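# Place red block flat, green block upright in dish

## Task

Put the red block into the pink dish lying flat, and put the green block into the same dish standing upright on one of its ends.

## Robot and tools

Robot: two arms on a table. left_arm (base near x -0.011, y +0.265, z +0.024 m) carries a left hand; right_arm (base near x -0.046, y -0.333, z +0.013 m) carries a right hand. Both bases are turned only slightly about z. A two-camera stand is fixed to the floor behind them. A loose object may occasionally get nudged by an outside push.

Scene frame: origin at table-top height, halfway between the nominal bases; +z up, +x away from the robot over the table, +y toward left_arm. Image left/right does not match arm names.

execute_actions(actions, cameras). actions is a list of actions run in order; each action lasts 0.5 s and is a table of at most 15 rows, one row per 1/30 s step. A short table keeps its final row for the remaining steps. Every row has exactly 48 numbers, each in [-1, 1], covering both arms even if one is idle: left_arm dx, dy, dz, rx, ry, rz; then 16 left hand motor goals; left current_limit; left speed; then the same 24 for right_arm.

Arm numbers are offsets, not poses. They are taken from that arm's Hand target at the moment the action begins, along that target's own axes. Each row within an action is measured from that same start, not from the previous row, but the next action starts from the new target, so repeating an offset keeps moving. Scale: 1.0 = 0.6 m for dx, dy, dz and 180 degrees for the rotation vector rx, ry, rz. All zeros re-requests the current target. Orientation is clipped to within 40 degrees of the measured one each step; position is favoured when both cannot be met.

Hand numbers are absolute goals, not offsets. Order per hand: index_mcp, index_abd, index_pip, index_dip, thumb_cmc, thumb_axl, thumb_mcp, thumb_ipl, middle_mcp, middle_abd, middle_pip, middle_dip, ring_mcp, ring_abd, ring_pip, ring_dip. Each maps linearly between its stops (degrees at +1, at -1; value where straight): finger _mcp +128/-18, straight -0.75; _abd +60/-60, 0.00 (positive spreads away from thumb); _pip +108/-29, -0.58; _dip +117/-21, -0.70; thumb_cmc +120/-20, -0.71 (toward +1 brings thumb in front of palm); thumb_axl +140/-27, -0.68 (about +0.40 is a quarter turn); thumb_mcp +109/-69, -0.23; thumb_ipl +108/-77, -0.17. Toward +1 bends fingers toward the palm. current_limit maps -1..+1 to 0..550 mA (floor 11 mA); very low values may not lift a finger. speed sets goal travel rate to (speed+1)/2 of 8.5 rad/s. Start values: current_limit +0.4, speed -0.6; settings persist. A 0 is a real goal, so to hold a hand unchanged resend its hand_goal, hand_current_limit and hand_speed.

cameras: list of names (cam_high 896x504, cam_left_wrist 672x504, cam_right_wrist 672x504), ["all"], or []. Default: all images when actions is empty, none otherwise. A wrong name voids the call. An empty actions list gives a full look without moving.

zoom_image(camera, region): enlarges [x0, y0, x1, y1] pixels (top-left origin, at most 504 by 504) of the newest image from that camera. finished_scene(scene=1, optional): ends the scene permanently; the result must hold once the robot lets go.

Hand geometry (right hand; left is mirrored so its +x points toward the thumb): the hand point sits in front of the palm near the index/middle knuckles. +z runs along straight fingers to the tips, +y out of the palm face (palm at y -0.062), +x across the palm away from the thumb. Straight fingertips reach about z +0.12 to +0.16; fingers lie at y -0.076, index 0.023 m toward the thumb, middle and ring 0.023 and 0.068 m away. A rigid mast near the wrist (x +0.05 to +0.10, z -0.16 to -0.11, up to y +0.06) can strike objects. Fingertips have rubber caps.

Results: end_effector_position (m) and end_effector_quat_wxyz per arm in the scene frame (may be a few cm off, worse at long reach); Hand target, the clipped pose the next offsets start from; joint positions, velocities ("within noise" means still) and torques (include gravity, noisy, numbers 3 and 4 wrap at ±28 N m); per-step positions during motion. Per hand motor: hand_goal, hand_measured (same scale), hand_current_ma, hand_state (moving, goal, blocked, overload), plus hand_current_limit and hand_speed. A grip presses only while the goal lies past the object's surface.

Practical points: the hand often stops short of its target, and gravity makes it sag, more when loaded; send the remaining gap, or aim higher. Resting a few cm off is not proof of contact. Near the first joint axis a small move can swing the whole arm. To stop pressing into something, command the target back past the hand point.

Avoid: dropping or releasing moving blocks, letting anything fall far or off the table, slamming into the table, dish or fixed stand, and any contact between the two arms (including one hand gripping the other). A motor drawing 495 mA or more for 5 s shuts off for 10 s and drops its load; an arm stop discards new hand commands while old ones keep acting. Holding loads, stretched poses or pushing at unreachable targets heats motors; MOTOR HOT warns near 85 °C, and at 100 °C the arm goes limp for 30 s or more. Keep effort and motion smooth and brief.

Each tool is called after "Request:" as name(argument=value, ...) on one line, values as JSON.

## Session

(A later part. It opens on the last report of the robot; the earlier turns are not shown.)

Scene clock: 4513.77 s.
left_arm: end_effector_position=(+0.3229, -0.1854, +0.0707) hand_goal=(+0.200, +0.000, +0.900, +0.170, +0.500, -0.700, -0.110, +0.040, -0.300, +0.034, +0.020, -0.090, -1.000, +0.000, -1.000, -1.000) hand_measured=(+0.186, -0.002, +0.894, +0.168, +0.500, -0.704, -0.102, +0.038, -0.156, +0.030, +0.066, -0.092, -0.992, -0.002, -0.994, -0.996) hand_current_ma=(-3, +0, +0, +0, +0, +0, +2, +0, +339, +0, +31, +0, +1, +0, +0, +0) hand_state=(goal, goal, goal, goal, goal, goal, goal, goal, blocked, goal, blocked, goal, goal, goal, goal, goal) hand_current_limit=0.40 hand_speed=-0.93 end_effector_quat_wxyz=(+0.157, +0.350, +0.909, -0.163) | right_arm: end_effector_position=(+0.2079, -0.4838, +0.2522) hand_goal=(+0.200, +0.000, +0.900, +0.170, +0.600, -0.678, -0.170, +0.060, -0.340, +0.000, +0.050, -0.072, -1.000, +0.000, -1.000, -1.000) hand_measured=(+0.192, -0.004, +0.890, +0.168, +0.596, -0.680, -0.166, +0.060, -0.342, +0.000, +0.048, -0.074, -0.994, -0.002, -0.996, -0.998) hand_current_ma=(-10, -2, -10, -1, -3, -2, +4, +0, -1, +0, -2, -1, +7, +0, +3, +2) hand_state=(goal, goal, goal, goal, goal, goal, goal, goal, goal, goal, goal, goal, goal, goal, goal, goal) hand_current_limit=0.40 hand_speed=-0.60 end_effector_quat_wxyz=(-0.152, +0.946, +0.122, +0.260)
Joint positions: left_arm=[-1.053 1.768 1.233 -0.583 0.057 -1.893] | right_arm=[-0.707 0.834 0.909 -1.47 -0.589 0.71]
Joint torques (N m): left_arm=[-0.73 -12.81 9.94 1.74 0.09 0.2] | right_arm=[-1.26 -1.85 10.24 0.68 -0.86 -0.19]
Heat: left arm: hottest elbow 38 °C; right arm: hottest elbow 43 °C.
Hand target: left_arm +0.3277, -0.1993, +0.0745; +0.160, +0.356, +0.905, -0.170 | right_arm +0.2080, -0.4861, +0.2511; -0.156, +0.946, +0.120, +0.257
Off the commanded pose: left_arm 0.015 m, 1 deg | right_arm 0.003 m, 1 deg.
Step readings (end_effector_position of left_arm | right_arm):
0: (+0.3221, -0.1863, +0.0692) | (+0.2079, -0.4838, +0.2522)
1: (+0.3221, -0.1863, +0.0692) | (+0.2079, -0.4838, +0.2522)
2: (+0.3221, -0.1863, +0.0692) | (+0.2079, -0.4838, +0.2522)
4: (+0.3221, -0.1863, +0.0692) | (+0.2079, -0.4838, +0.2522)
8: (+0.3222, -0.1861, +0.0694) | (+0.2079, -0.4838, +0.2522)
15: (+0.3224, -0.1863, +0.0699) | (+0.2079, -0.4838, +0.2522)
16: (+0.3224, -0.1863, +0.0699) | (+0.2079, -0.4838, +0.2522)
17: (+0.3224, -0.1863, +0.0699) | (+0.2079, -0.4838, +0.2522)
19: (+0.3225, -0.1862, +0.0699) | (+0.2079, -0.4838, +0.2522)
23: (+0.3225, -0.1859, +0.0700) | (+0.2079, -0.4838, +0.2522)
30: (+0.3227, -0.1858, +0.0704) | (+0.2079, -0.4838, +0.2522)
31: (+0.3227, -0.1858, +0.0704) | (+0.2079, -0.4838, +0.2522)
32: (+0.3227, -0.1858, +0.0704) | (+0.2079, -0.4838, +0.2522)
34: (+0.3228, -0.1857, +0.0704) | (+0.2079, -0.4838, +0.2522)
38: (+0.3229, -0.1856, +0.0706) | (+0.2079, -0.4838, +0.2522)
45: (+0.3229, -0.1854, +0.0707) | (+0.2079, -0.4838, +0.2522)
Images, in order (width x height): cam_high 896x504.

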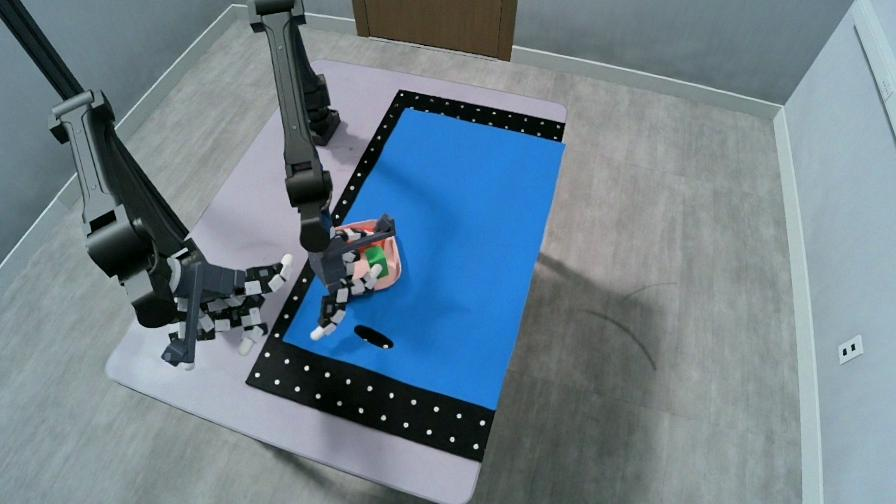

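Request:
execute_actions(actions=[[[0,0,0,0,0,0,0.2,0,0.9,0.17,0.50,-0.70,-0.11,0.04,-0.165,0.035,0.05,-0.09,-1,0,-1,-1,0.4,-0.8,0,0,0,0,0,0,0.2,0,0.9,0.17,0.6,-0.678,-0.169,0.06,-0.34,0,0.051,-0.072,-1,0,-1,-1,0.4,-0.6]],[[-0.0070,-0.0030,-0.0148,0,0,0,0.2,0,0.9,0.17,0.50,-0.70,-0.11,0.04,-0.165,0.035,0.05,-0.09,-1,0,-1,-1,0.4,-0.8,0,0,0,0,0,0,0.2,0,0.9,0.17,0.6,-0.678,-0.169,0.06,-0.34,0,0.051,-0.072,-1,0,-1,-1,0.4,-0.6]]], cameras=["cam_high"])

Request:
zoom_image(camera="cam_high", region=[340, 220, 410, 290])

Scene clock: 4547.63 s.
left_arm: end_effector_position=(+0.3225, -0.1847, +0.0724) hand_goal=(+0.200, +0.000, +0.900, +0.170, +0.500, -0.700, -0.110, +0.040, -0.166, +0.034, +0.050, -0.090, -1.000, +0.000, -1.000, -1.000) hand_measured=(+0.186, -0.002, +0.894, +0.168, +0.498, -0.704, -0.102, +0.038, -0.138, +0.036, +0.074, -0.092, -0.992, -0.002, -0.994, -0.996) hand_current_ma=(-3, +0, +0, +0, +0, +0, +2, +0, +13, +0, +8, +0, +1, +0, +0, +0) hand_state=(goal, goal, goal, goal, goal, goal, goal, goal, blocked, goal, blocked, goal, goal, goal, goal, goal) hand_current_limit=0.40 hand_speed=-0.80 end_effector_quat_wxyz=(+0.153, +0.350, +0.910, -0.161) | right_arm: end_effector_position=(+0.2079, -0.4838, +0.2522) hand_goal=(+0.200, +0.000, +0.900, +0.170, +0.600, -0.678, -0.170, +0.060, -0.340, +0.000, +0.050, -0.072, -1.000, +0.000, -1.000, -1.000) hand_measured=(+0.192, -0.004, +0.890, +0.168, +0.596, -0.680, -0.166, +0.060, -0.342, +0.000, +0.048, -0.074, -0.994, -0.002, -0.996, -0.998) hand_current_ma=(-10, -2, -10, -1, -3, -2, +4, +0, -1, +0, -2, -1, +7, +0, +3, +2) hand_state=(goal, goal, goal, goal, goal, goal, goal, goal, goal, goal, goal, goal, goal, goal, goal, goal) hand_current_limit=0.40 hand_speed=-0.60 end_effector_quat_wxyz=(-0.152, +0.946, +0.122, +0.260)
Joint positions: left_arm=[-1.053 1.768 1.24 -0.598 0.057 -1.893] | right_arm=[-0.707 0.834 0.909 -1.47 -0.589 0.71]
Joint torques (N m): left_arm=[-0.44 -13.98 10.29 1.26 0.08 0.25] | right_arm=[-0.67 -2.08 10.17 0.39 -0.83 -0.17]
Heat: left arm: hottest elbow 39 °C; right arm: hottest elbow 43 °C.
Hand target: left_arm +0.3279, -0.1993, +0.0845; +0.160, +0.356, +0.905, -0.170 | right_arm +0.2080, -0.4861, +0.2511; -0.156, +0.946, +0.120, +0.257
Off the commanded pose: left_arm 0.020 m, 2 deg | right_arm 0.003 m, 1 deg.
Step readings (end_effector_position of left_arm | right_arm):
0: (+0.3229, -0.1854, +0.0707) | (+0.2079, -0.4838, +0.2522)
1: (+0.3229, -0.1854, +0.0707) | (+0.2079, -0.4838, +0.2522)
2: (+0.3229, -0.1854, +0.0707) | (+0.2079, -0.4838, +0.2522)
4: (+0.3229, -0.1854, +0.0707) | (+0.2079, -0.4838, +0.2522)
8: (+0.3229, -0.1854, +0.0707) | (+0.2079, -0.4838, +0.2522)
15: (+0.3229, -0.1854, +0.0707) | (+0.2079, -0.4838, +0.2522)
16: (+0.3229, -0.1854, +0.0707) | (+0.2079, -0.4838, +0.2522)
17: (+0.3228, -0.1853, +0.0706) | (+0.2079, -0.4838, +0.2522)
19: (+0.3228, -0.1852, +0.0711) | (+0.2079, -0.4838, +0.2522)
23: (+0.3226, -0.1849, +0.0720) | (+0.2079, -0.4838, +0.2522)
30: (+0.3225, -0.1848, +0.0724) | (+0.2079, -0.4838, +0.2522)
Images, in order (width x height): cam_high 896x504.

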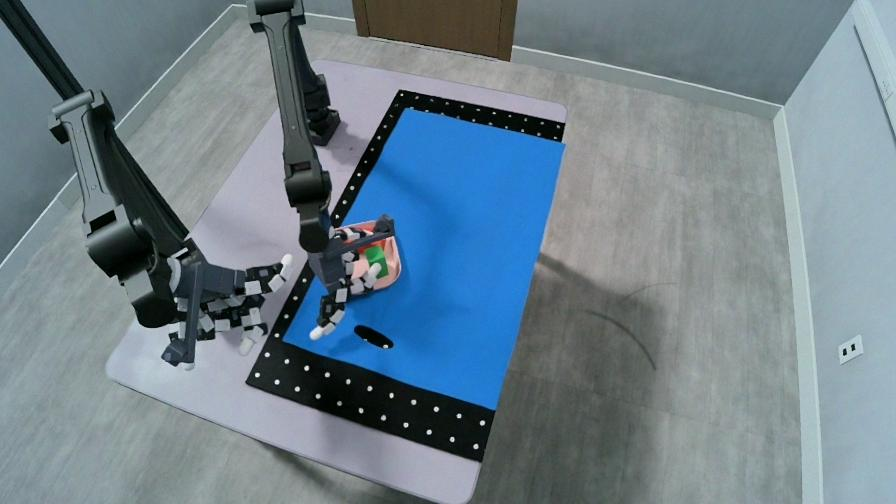

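Scaled by 7.200.

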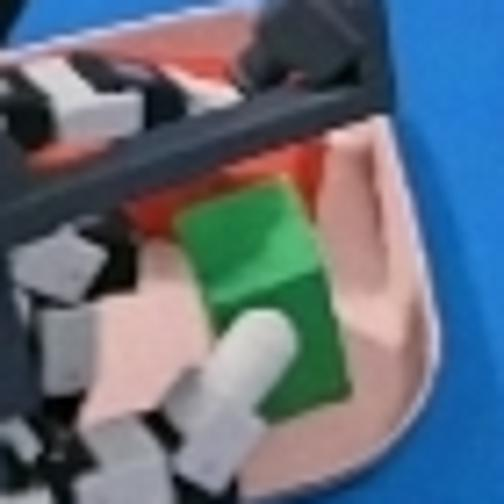

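Request:
execute_actions(actions=[[[-0.0104,-0.0046,-0.0222,0,0,0,0.2,0,0.9,0.17,0.50,-0.70,-0.13,0.04,-0.18,0.035,0.05,-0.09,-1,0,-1,-1,0.4,-0.9,0,0,0,0,0,0,0.2,0,0.9,0.17,0.6,-0.678,-0.169,0.06,-0.34,0,0.051,-0.072,-1,0,-1,-1,0.4,-0.6]]], cameras=["cam_high"])

Request:
zoom_image(camera="cam_high", region=[340, 220, 410, 290])

Scene clock: 4559.13 s.
left_arm: end_effector_position=(+0.3210, -0.1824, +0.0759) hand_goal=(+0.200, +0.000, +0.900, +0.170, +0.500, -0.700, -0.130, +0.040, -0.180, +0.034, +0.050, -0.090, -1.000, +0.000, -1.000, -1.000) hand_measured=(+0.186, -0.002, +0.894, +0.168, +0.498, -0.704, -0.122, +0.038, -0.166, +0.036, +0.064, -0.092, -0.992, -0.002, -0.994, -0.996) hand_current_ma=(-3, +0, +0, +0, +0, +0, +2, +0, +3, +0, +3, +0, +1, +0, +0, +0) hand_state=(goal, goal, goal, goal, goal, goal, goal, goal, goal, goal, goal, goal, goal, goal, goal, goal) hand_current_limit=0.40 hand_speed=-0.90 end_effector_quat_wxyz=(+0.144, +0.351, +0.912, -0.154) | right_arm: end_effector_position=(+0.2079, -0.4838, +0.2522) hand_goal=(+0.200, +0.000, +0.900, +0.170, +0.600, -0.678, -0.170, +0.060, -0.340, +0.000, +0.050, -0.072, -1.000, +0.000, -1.000, -1.000) hand_measured=(+0.192, -0.004, +0.890, +0.168, +0.596, -0.680, -0.166, +0.060, -0.342, +0.000, +0.048, -0.074, -0.994, -0.002, -0.996, -0.998) hand_current_ma=(-10, -2, -10, -1, -3, -2, +4, +0, -1, +0, -2, -1, +7, +0, +3, +2) hand_state=(goal, goal, goal, goal, goal, goal, goal, goal, goal, goal, goal, goal, goal, goal, goal, goal) hand_current_limit=0.40 hand_speed=-0.60 end_effector_quat_wxyz=(-0.152, +0.946, +0.122, +0.260)
Joint positions: left_arm=[-1.053 1.768 1.255 -0.636 0.058 -1.893] | right_arm=[-0.707 0.834 0.909 -1.47 -0.589 0.71]
Joint torques (N m): left_arm=[-0.67 -15.15 10.55 1.03 0.09 0.2] | right_arm=[-0.21 -1.85 10.29 0.62 -0.8 -0.22]
Heat: left arm: hottest elbow 39 °C; right arm: hottest elbow 43 °C.
Hand target: left_arm +0.3280, -0.1992, +0.0995; +0.160, +0.356, +0.905, -0.170 | right_arm +0.2080, -0.4861, +0.2511; -0.156, +0.946, +0.120, +0.257
Off the commanded pose: left_arm 0.030 m, 3 deg | right_arm 0.003 m, 1 deg.
Step readings (end_effector_position of left_arm | right_arm):
0: (+0.3225, -0.1847, +0.0724) | (+0.2079, -0.4838, +0.2522)
1: (+0.3226, -0.1848, +0.0725) | (+0.2079, -0.4838, +0.2522)
2: (+0.3224, -0.1845, +0.0727) | (+0.2079, -0.4838, +0.2522)
4: (+0.3219, -0.1836, +0.0737) | (+0.2079, -0.4838, +0.2522)
8: (+0.3214, -0.1829, +0.0754) | (+0.2079, -0.4838, +0.2522)
15: (+0.3211, -0.1825, +0.0759) | (+0.2079, -0.4838, +0.2522)
Images, in order (width x height): cam_high 896x504.

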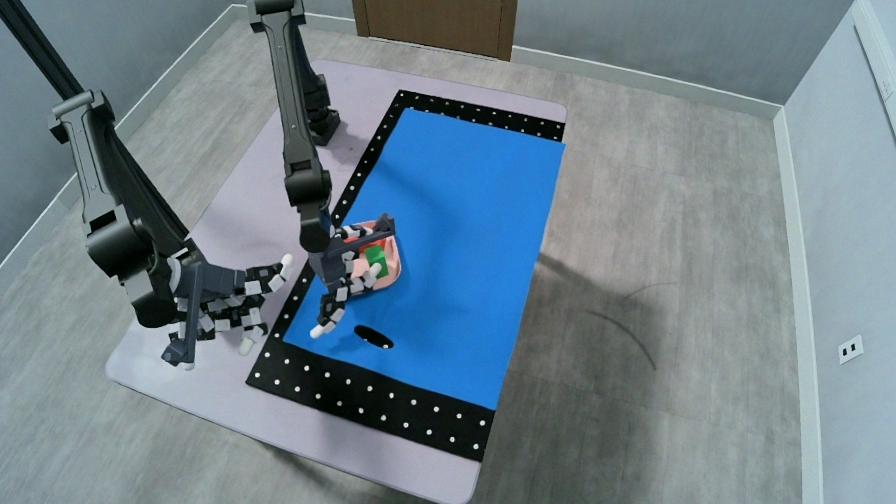

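Scaled by 7.200.

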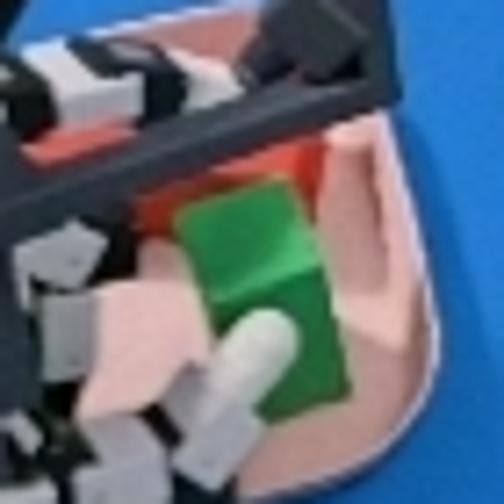

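Request:
execute_actions(actions=[[[-0.0186,-0.0081,-0.0176,0,0,0,0.2,0,0.9,0.17,0.50,-0.70,-0.13,0.04,-0.24,0.035,0.05,-0.09,-1,0,-1,-1,0.4,-0.9,0,0,0,0,0,0,0.2,0,0.9,0.17,0.6,-0.678,-0.169,0.06,-0.34,0,0.051,-0.072,-1,0,-1,-1,0.4,-0.6]],[[-0.0104,-0.0046,-0.0222,0,0,0,0.2,0,0.9,0.17,0.50,-0.70,-0.14,0.04,-0.29,0.035,0.05,-0.09,-1,0,-1,-1,0.4,-0.9,0,0,0,0,0,0,0.2,0,0.9,0.17,0.6,-0.678,-0.169,0.06,-0.34,0,0.051,-0.072,-1,0,-1,-1,0.4,-0.6]]], cameras=["cam_high"])

Request:
zoom_image(camera="cam_high", region=[340, 220, 410, 290])

Scene clock: 4571.67 s.
left_arm: end_effector_position=(+0.3229, -0.1862, +0.0977) hand_goal=(+0.200, +0.000, +0.900, +0.170, +0.500, -0.700, -0.140, +0.040, -0.290, +0.034, +0.050, -0.090, -1.000, +0.000, -1.000, -1.000) hand_measured=(+0.186, -0.002, +0.894, +0.168, +0.498, -0.704, -0.132, +0.038, -0.292, +0.034, +0.050, -0.092, -0.992, -0.002, -0.994, -0.996) hand_current_ma=(-3, +0, +0, +0, +0, +0, +2, +0, +0, +0, +0, +0, +1, +0, +0, +0) hand_state=(goal, goal, goal, goal, goal, goal, goal, goal, goal, goal, goal, goal, goal, goal, goal, goal) hand_current_limit=0.40 hand_speed=-0.90 end_effector_quat_wxyz=(+0.138, +0.352, +0.914, -0.150) | right_arm: end_effector_position=(+0.2079, -0.4838, +0.2522) hand_goal=(+0.200, +0.000, +0.900, +0.170, +0.600, -0.678, -0.170, +0.060, -0.340, +0.000, +0.050, -0.072, -1.000, +0.000, -1.000, -1.000) hand_measured=(+0.192, -0.004, +0.890, +0.168, +0.596, -0.680, -0.166, +0.060, -0.342, +0.000, +0.048, -0.074, -0.994, -0.002, -0.996, -0.998) hand_current_ma=(-10, -2, -10, -1, -3, -2, +4, +0, -1, +0, -2, -1, +7, +0, +3, +2) hand_state=(goal, goal, goal, goal, goal, goal, goal, goal, goal, goal, goal, goal, goal, goal, goal, goal) hand_current_limit=0.40 hand_speed=-0.60 end_effector_quat_wxyz=(-0.152, +0.946, +0.122, +0.260)
Joint positions: left_arm=[-1.053 1.76 1.311 -0.716 0.059 -1.893] | right_arm=[-0.707 0.834 0.909 -1.47 -0.589 0.71]
Joint torques (N m): left_arm=[-0.67 -16.09 11.07 1.2 -0.01 0.2] | right_arm=[-1.79 -1.73 10.14 0.24 -0.83 -0.22]
Heat: left arm: hottest elbow 39 °C; right arm: hottest elbow 43 °C.
Hand target: left_arm +0.3308, -0.2047, +0.1294; +0.160, +0.356, +0.905, -0.170 | right_arm +0.2080, -0.4861, +0.2511; -0.156, +0.946, +0.120, +0.257
Off the commanded pose: left_arm 0.038 m, 4 deg | right_arm 0.003 m, 1 deg.
Step readings (end_effector_position of left_arm | right_arm):
0: (+0.3210, -0.1824, +0.0759) | (+0.2079, -0.4838, +0.2522)
1: (+0.3210, -0.1824, +0.0760) | (+0.2079, -0.4838, +0.2522)
2: (+0.3210, -0.1823, +0.0766) | (+0.2079, -0.4838, +0.2522)
4: (+0.3209, -0.1821, +0.0788) | (+0.2079, -0.4838, +0.2522)
8: (+0.3224, -0.1849, +0.0847) | (+0.2079, -0.4838, +0.2522)
15: (+0.3230, -0.1864, +0.0871) | (+0.2079, -0.4838, +0.2522)
16: (+0.3229, -0.1863, +0.0871) | (+0.2079, -0.4838, +0.2522)
17: (+0.3227, -0.1859, +0.0873) | (+0.2079, -0.4838, +0.2522)
19: (+0.3220, -0.1847, +0.0882) | (+0.2079, -0.4838, +0.2522)
23: (+0.3222, -0.1850, +0.0925) | (+0.2079, -0.4838, +0.2522)
30: (+0.3230, -0.1863, +0.0976) | (+0.2079, -0.4838, +0.2522)
Images, in order (width x height): cam_high 896x504.

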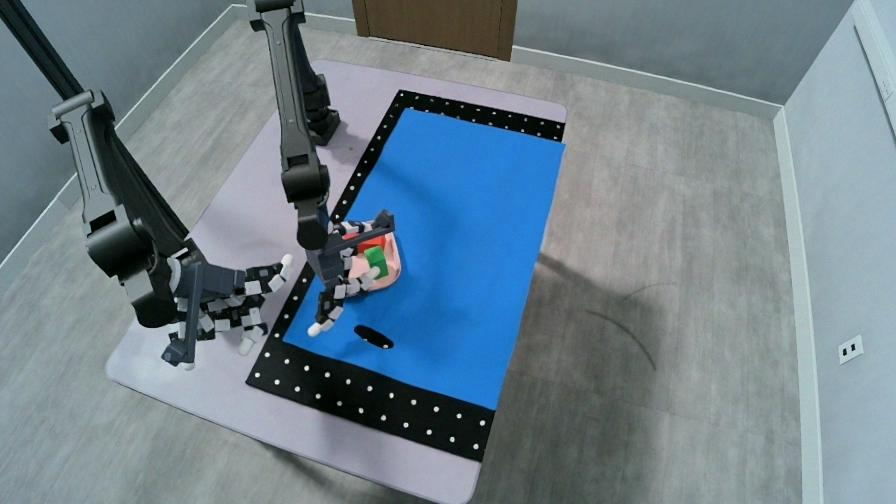

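Scaled by 7.200.

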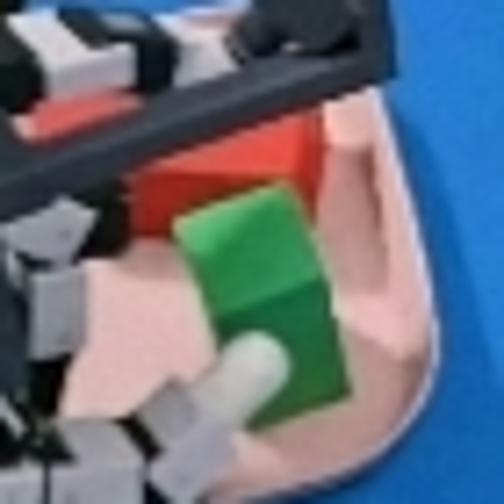

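Request:
execute_actions(actions=[[[-0.0208,-0.0093,-0.0445,0,0,0,0.2,0,0.9,0.17,0.50,-0.70,-0.14,0.04,-0.32,0.035,0.05,-0.09,-1,0,-1,-1,0.4,-0.9,0,0,0,0,0,0,0.2,0,0.9,0.17,0.6,-0.678,-0.169,0.06,-0.34,0,0.051,-0.072,-1,0,-1,-1,0.4,-0.6]],[[-0.0346,-0.0154,-0.0741,0,0,0,0.2,0,0.9,0.17,0.50,-0.70,-0.14,0.04,-0.32,0.035,0.05,-0.09,-1,0,-1,-1,0.4,-0.9,0,0,0,0,0,0,0.2,0,0.9,0.17,0.6,-0.678,-0.169,0.06,-0.34,0,0.051,-0.072,-1,0,-1,-1,0.4,-0.6]],[[-0.0346,-0.0154,-0.0741,0,0,0,0.2,0,0.9,0.17,0.50,-0.70,-0.14,0.04,-0.32,0.035,0.05,-0.09,-1,0,-1,-1,0.4,-0.9,0,0,0,0,0,0,0.2,0,0.9,0.17,0.6,-0.678,-0.169,0.06,-0.34,0,0.051,-0.072,-1,0,-1,-1,0.4,-0.6]]], cameras=["cam_high"])

Request:
zoom_image(camera="cam_high", region=[310, 200, 430, 320])

Scene clock: 4593.70 s.
left_arm: end_effector_position=(+0.3265, -0.1929, +0.2318) hand_goal=(+0.200, +0.000, +0.900, +0.170, +0.500, -0.700, -0.140, +0.040, -0.320, +0.034, +0.050, -0.090, -1.000, +0.000, -1.000, -1.000) hand_measured=(+0.186, -0.002, +0.894, +0.168, +0.498, -0.704, -0.132, +0.038, -0.322, +0.034, +0.050, -0.092, -0.992, -0.002, -0.994, -0.996) hand_current_ma=(-3, +0, +0, +0, +0, +0, +2, +0, +0, +0, +0, +0, +1, +0, +0, +0) hand_state=(goal, goal, goal, goal, goal, goal, goal, goal, goal, goal, goal, goal, goal, goal, goal, goal) hand_current_limit=0.40 hand_speed=-0.90 end_effector_quat_wxyz=(+0.141, +0.351, +0.913, -0.153) | right_arm: end_effector_position=(+0.2079, -0.4838, +0.2522) hand_goal=(+0.200, +0.000, +0.900, +0.170, +0.600, -0.678, -0.170, +0.060, -0.340, +0.000, +0.050, -0.072, -1.000, +0.000, -1.000, -1.000) hand_measured=(+0.192, -0.004, +0.890, +0.168, +0.596, -0.680, -0.166, +0.060, -0.342, +0.000, +0.048, -0.074, -0.994, -0.002, -0.996, -0.998) hand_current_ma=(-10, -2, -10, -1, -3, -2, +4, +0, -1, +0, -2, -1, +7, +0, +3, +2) hand_state=(goal, goal, goal, goal, goal, goal, goal, goal, goal, goal, goal, goal, goal, goal, goal, goal) hand_current_limit=0.40 hand_speed=-0.60 end_effector_quat_wxyz=(-0.152, +0.946, +0.122, +0.260)
Joint positions: left_arm=[-1.053 1.676 1.564 -1.043 0.06 -1.893] | right_arm=[-0.707 0.834 0.909 -1.47 -0.589 0.71]
Joint torques (N m): left_arm=[-0.21 -14.51 11.95 1.44 -0.01 0.21] | right_arm=[-0.67 -1.38 10.13 0.58 -0.85 -0.15]
Heat: left arm: hottest elbow 40 °C; right arm: hottest elbow 43 °C.
Hand target: left_arm +0.3320, -0.2043, +0.2593; +0.160, +0.356, +0.905, -0.170 | right_arm +0.2080, -0.4861, +0.2511; -0.156, +0.946, +0.120, +0.257
Off the commanded pose: left_arm 0.030 m, 3 deg | right_arm 0.003 m, 1 deg.
Step readings (end_effector_position of left_arm | right_arm):
0: (+0.3229, -0.1861, +0.0977) | (+0.2079, -0.4838, +0.2522)
1: (+0.3228, -0.1862, +0.0978) | (+0.2079, -0.4838, +0.2522)
2: (+0.3225, -0.1856, +0.0986) | (+0.2079, -0.4838, +0.2522)
4: (+0.3214, -0.1838, +0.1014) | (+0.2079, -0.4838, +0.2522)
8: (+0.3218, -0.1845, +0.1147) | (+0.2079, -0.4838, +0.2522)
15: (+0.3248, -0.1896, +0.1331) | (+0.2079, -0.4838, +0.2522)
16: (+0.3250, -0.1899, +0.1337) | (+0.2079, -0.4838, +0.2522)
17: (+0.3243, -0.1888, +0.1349) | (+0.2079, -0.4838, +0.2522)
19: (+0.3226, -0.1858, +0.1395) | (+0.2079, -0.4838, +0.2522)
23: (+0.3230, -0.1866, +0.1583) | (+0.2079, -0.4838, +0.2522)
30: (+0.3262, -0.1921, +0.1845) | (+0.2079, -0.4838, +0.2522)
31: (+0.3263, -0.1923, +0.1854) | (+0.2079, -0.4838, +0.2522)
32: (+0.3258, -0.1914, +0.1872) | (+0.2079, -0.4838, +0.2522)
34: (+0.3239, -0.1881, +0.1925) | (+0.2079, -0.4838, +0.2522)
38: (+0.3253, -0.1907, +0.2120) | (+0.2079, -0.4838, +0.2522)
45: (+0.3273, -0.1940, +0.2318) | (+0.2079, -0.4838, +0.2522)
Images, in order (width x height): cam_high 896x504.

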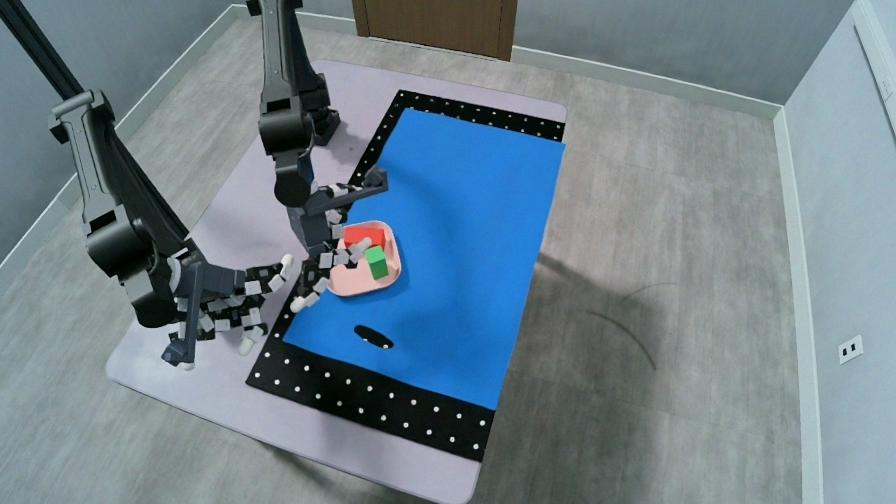

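Scaled by 4.200.

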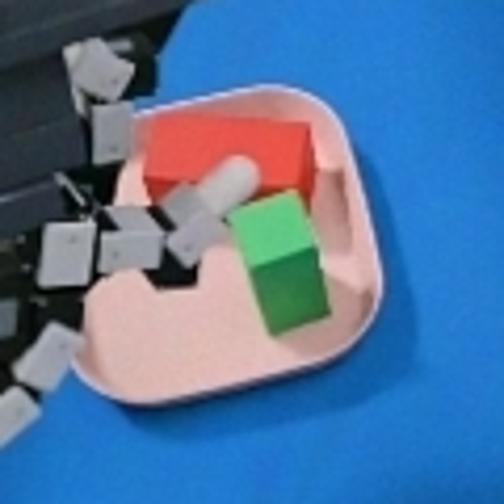

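Request:
execute_actions(actions=[], cameras=["cam_high"])

Scene clock: 4606.57 s.
left_arm: end_effector_position=(+0.3265, -0.1929, +0.2318) hand_goal=(+0.200, +0.000, +0.900, +0.170, +0.500, -0.700, -0.140, +0.040, -0.320, +0.034, +0.050, -0.090, -1.000, +0.000, -1.000, -1.000) hand_measured=(+0.186, -0.002, +0.894, +0.168, +0.498, -0.704, -0.132, +0.038, -0.322, +0.034, +0.050, -0.092, -0.992, -0.002, -0.994, -0.996) hand_current_ma=(-3, +0, +0, +0, +0, +0, +2, +0, +0, +0, +0, +0, +1, +0, +0, +0) hand_state=(goal, goal, goal, goal, goal, goal, goal, goal, goal, goal, goal, goal, goal, goal, goal, goal) hand_current_limit=0.40 hand_speed=-0.90 end_effector_quat_wxyz=(+0.141, +0.351, +0.913, -0.153) | right_arm: end_effector_position=(+0.2079, -0.4838, +0.2522) hand_goal=(+0.200, +0.000, +0.900, +0.170, +0.600, -0.678, -0.170, +0.060, -0.340, +0.000, +0.050, -0.072, -1.000, +0.000, -1.000, -1.000) hand_measured=(+0.192, -0.004, +0.890, +0.168, +0.596, -0.680, -0.166, +0.060, -0.342, +0.000, +0.048, -0.074, -0.994, -0.002, -0.996, -0.998) hand_current_ma=(-10, -2, -10, -1, -3, -2, +4, +0, -1, +0, -2, -1, +7, +0, +3, +2) hand_state=(goal, goal, goal, goal, goal, goal, goal, goal, goal, goal, goal, goal, goal, goal, goal, goal) hand_current_limit=0.40 hand_speed=-0.60 end_effector_quat_wxyz=(-0.152, +0.946, +0.122, +0.260)
Joint positions: left_arm=[-1.053 1.676 1.564 -1.043 0.06 -1.893] | right_arm=[-0.707 0.834 0.909 -1.47 -0.589 0.71]
Joint velocities: within noise
Joint torques (N m): left_arm=[-0.5 -14.8 11.97 1.4 -0.03 0.22] | right_arm=[-0.62 -1.79 10.07 0.64 -0.86 -0.16]
Heat: left arm: hottest elbow 41 °C; right arm: hottest elbow 43 °C.
Hand target: left_arm +0.3320, -0.2043, +0.2593; +0.160, +0.356, +0.905, -0.170 | right_arm +0.2080, -0.4861, +0.2511; -0.156, +0.946, +0.120, +0.257
Off the commanded pose: left_arm 0.030 m, 3 deg | right_arm 0.003 m, 1 deg.
Images, in order (width x height): cam_high 896x504.

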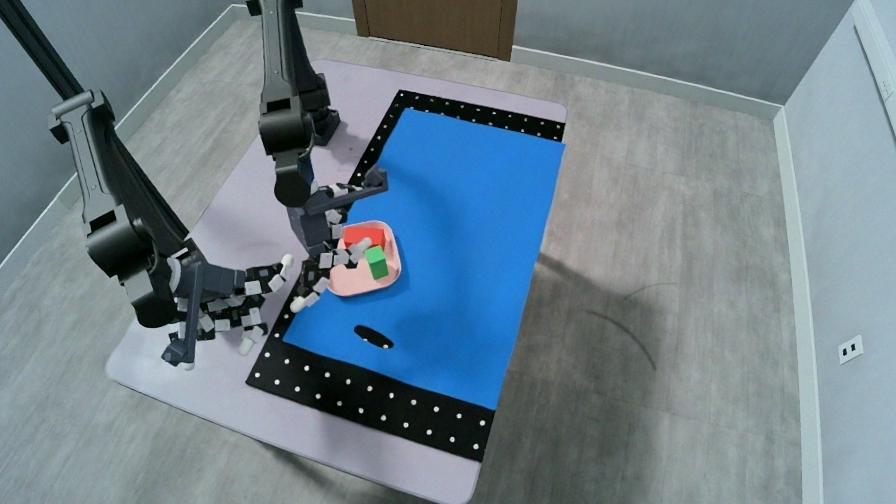

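Request:
zoom_image(camera="cam_high", region=[310, 200, 430, 310])

Scaled by 4.200.

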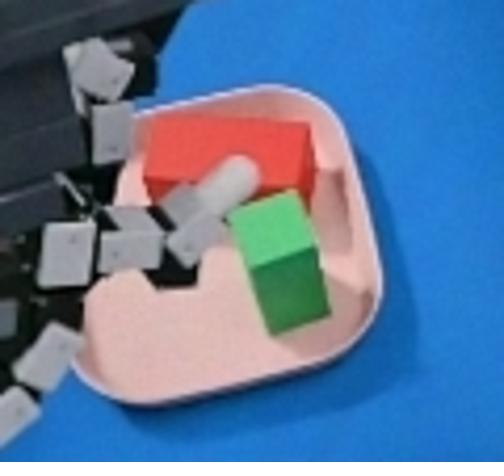

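Request:
finished_scene(scene=1)

The scene is finished: the task was done.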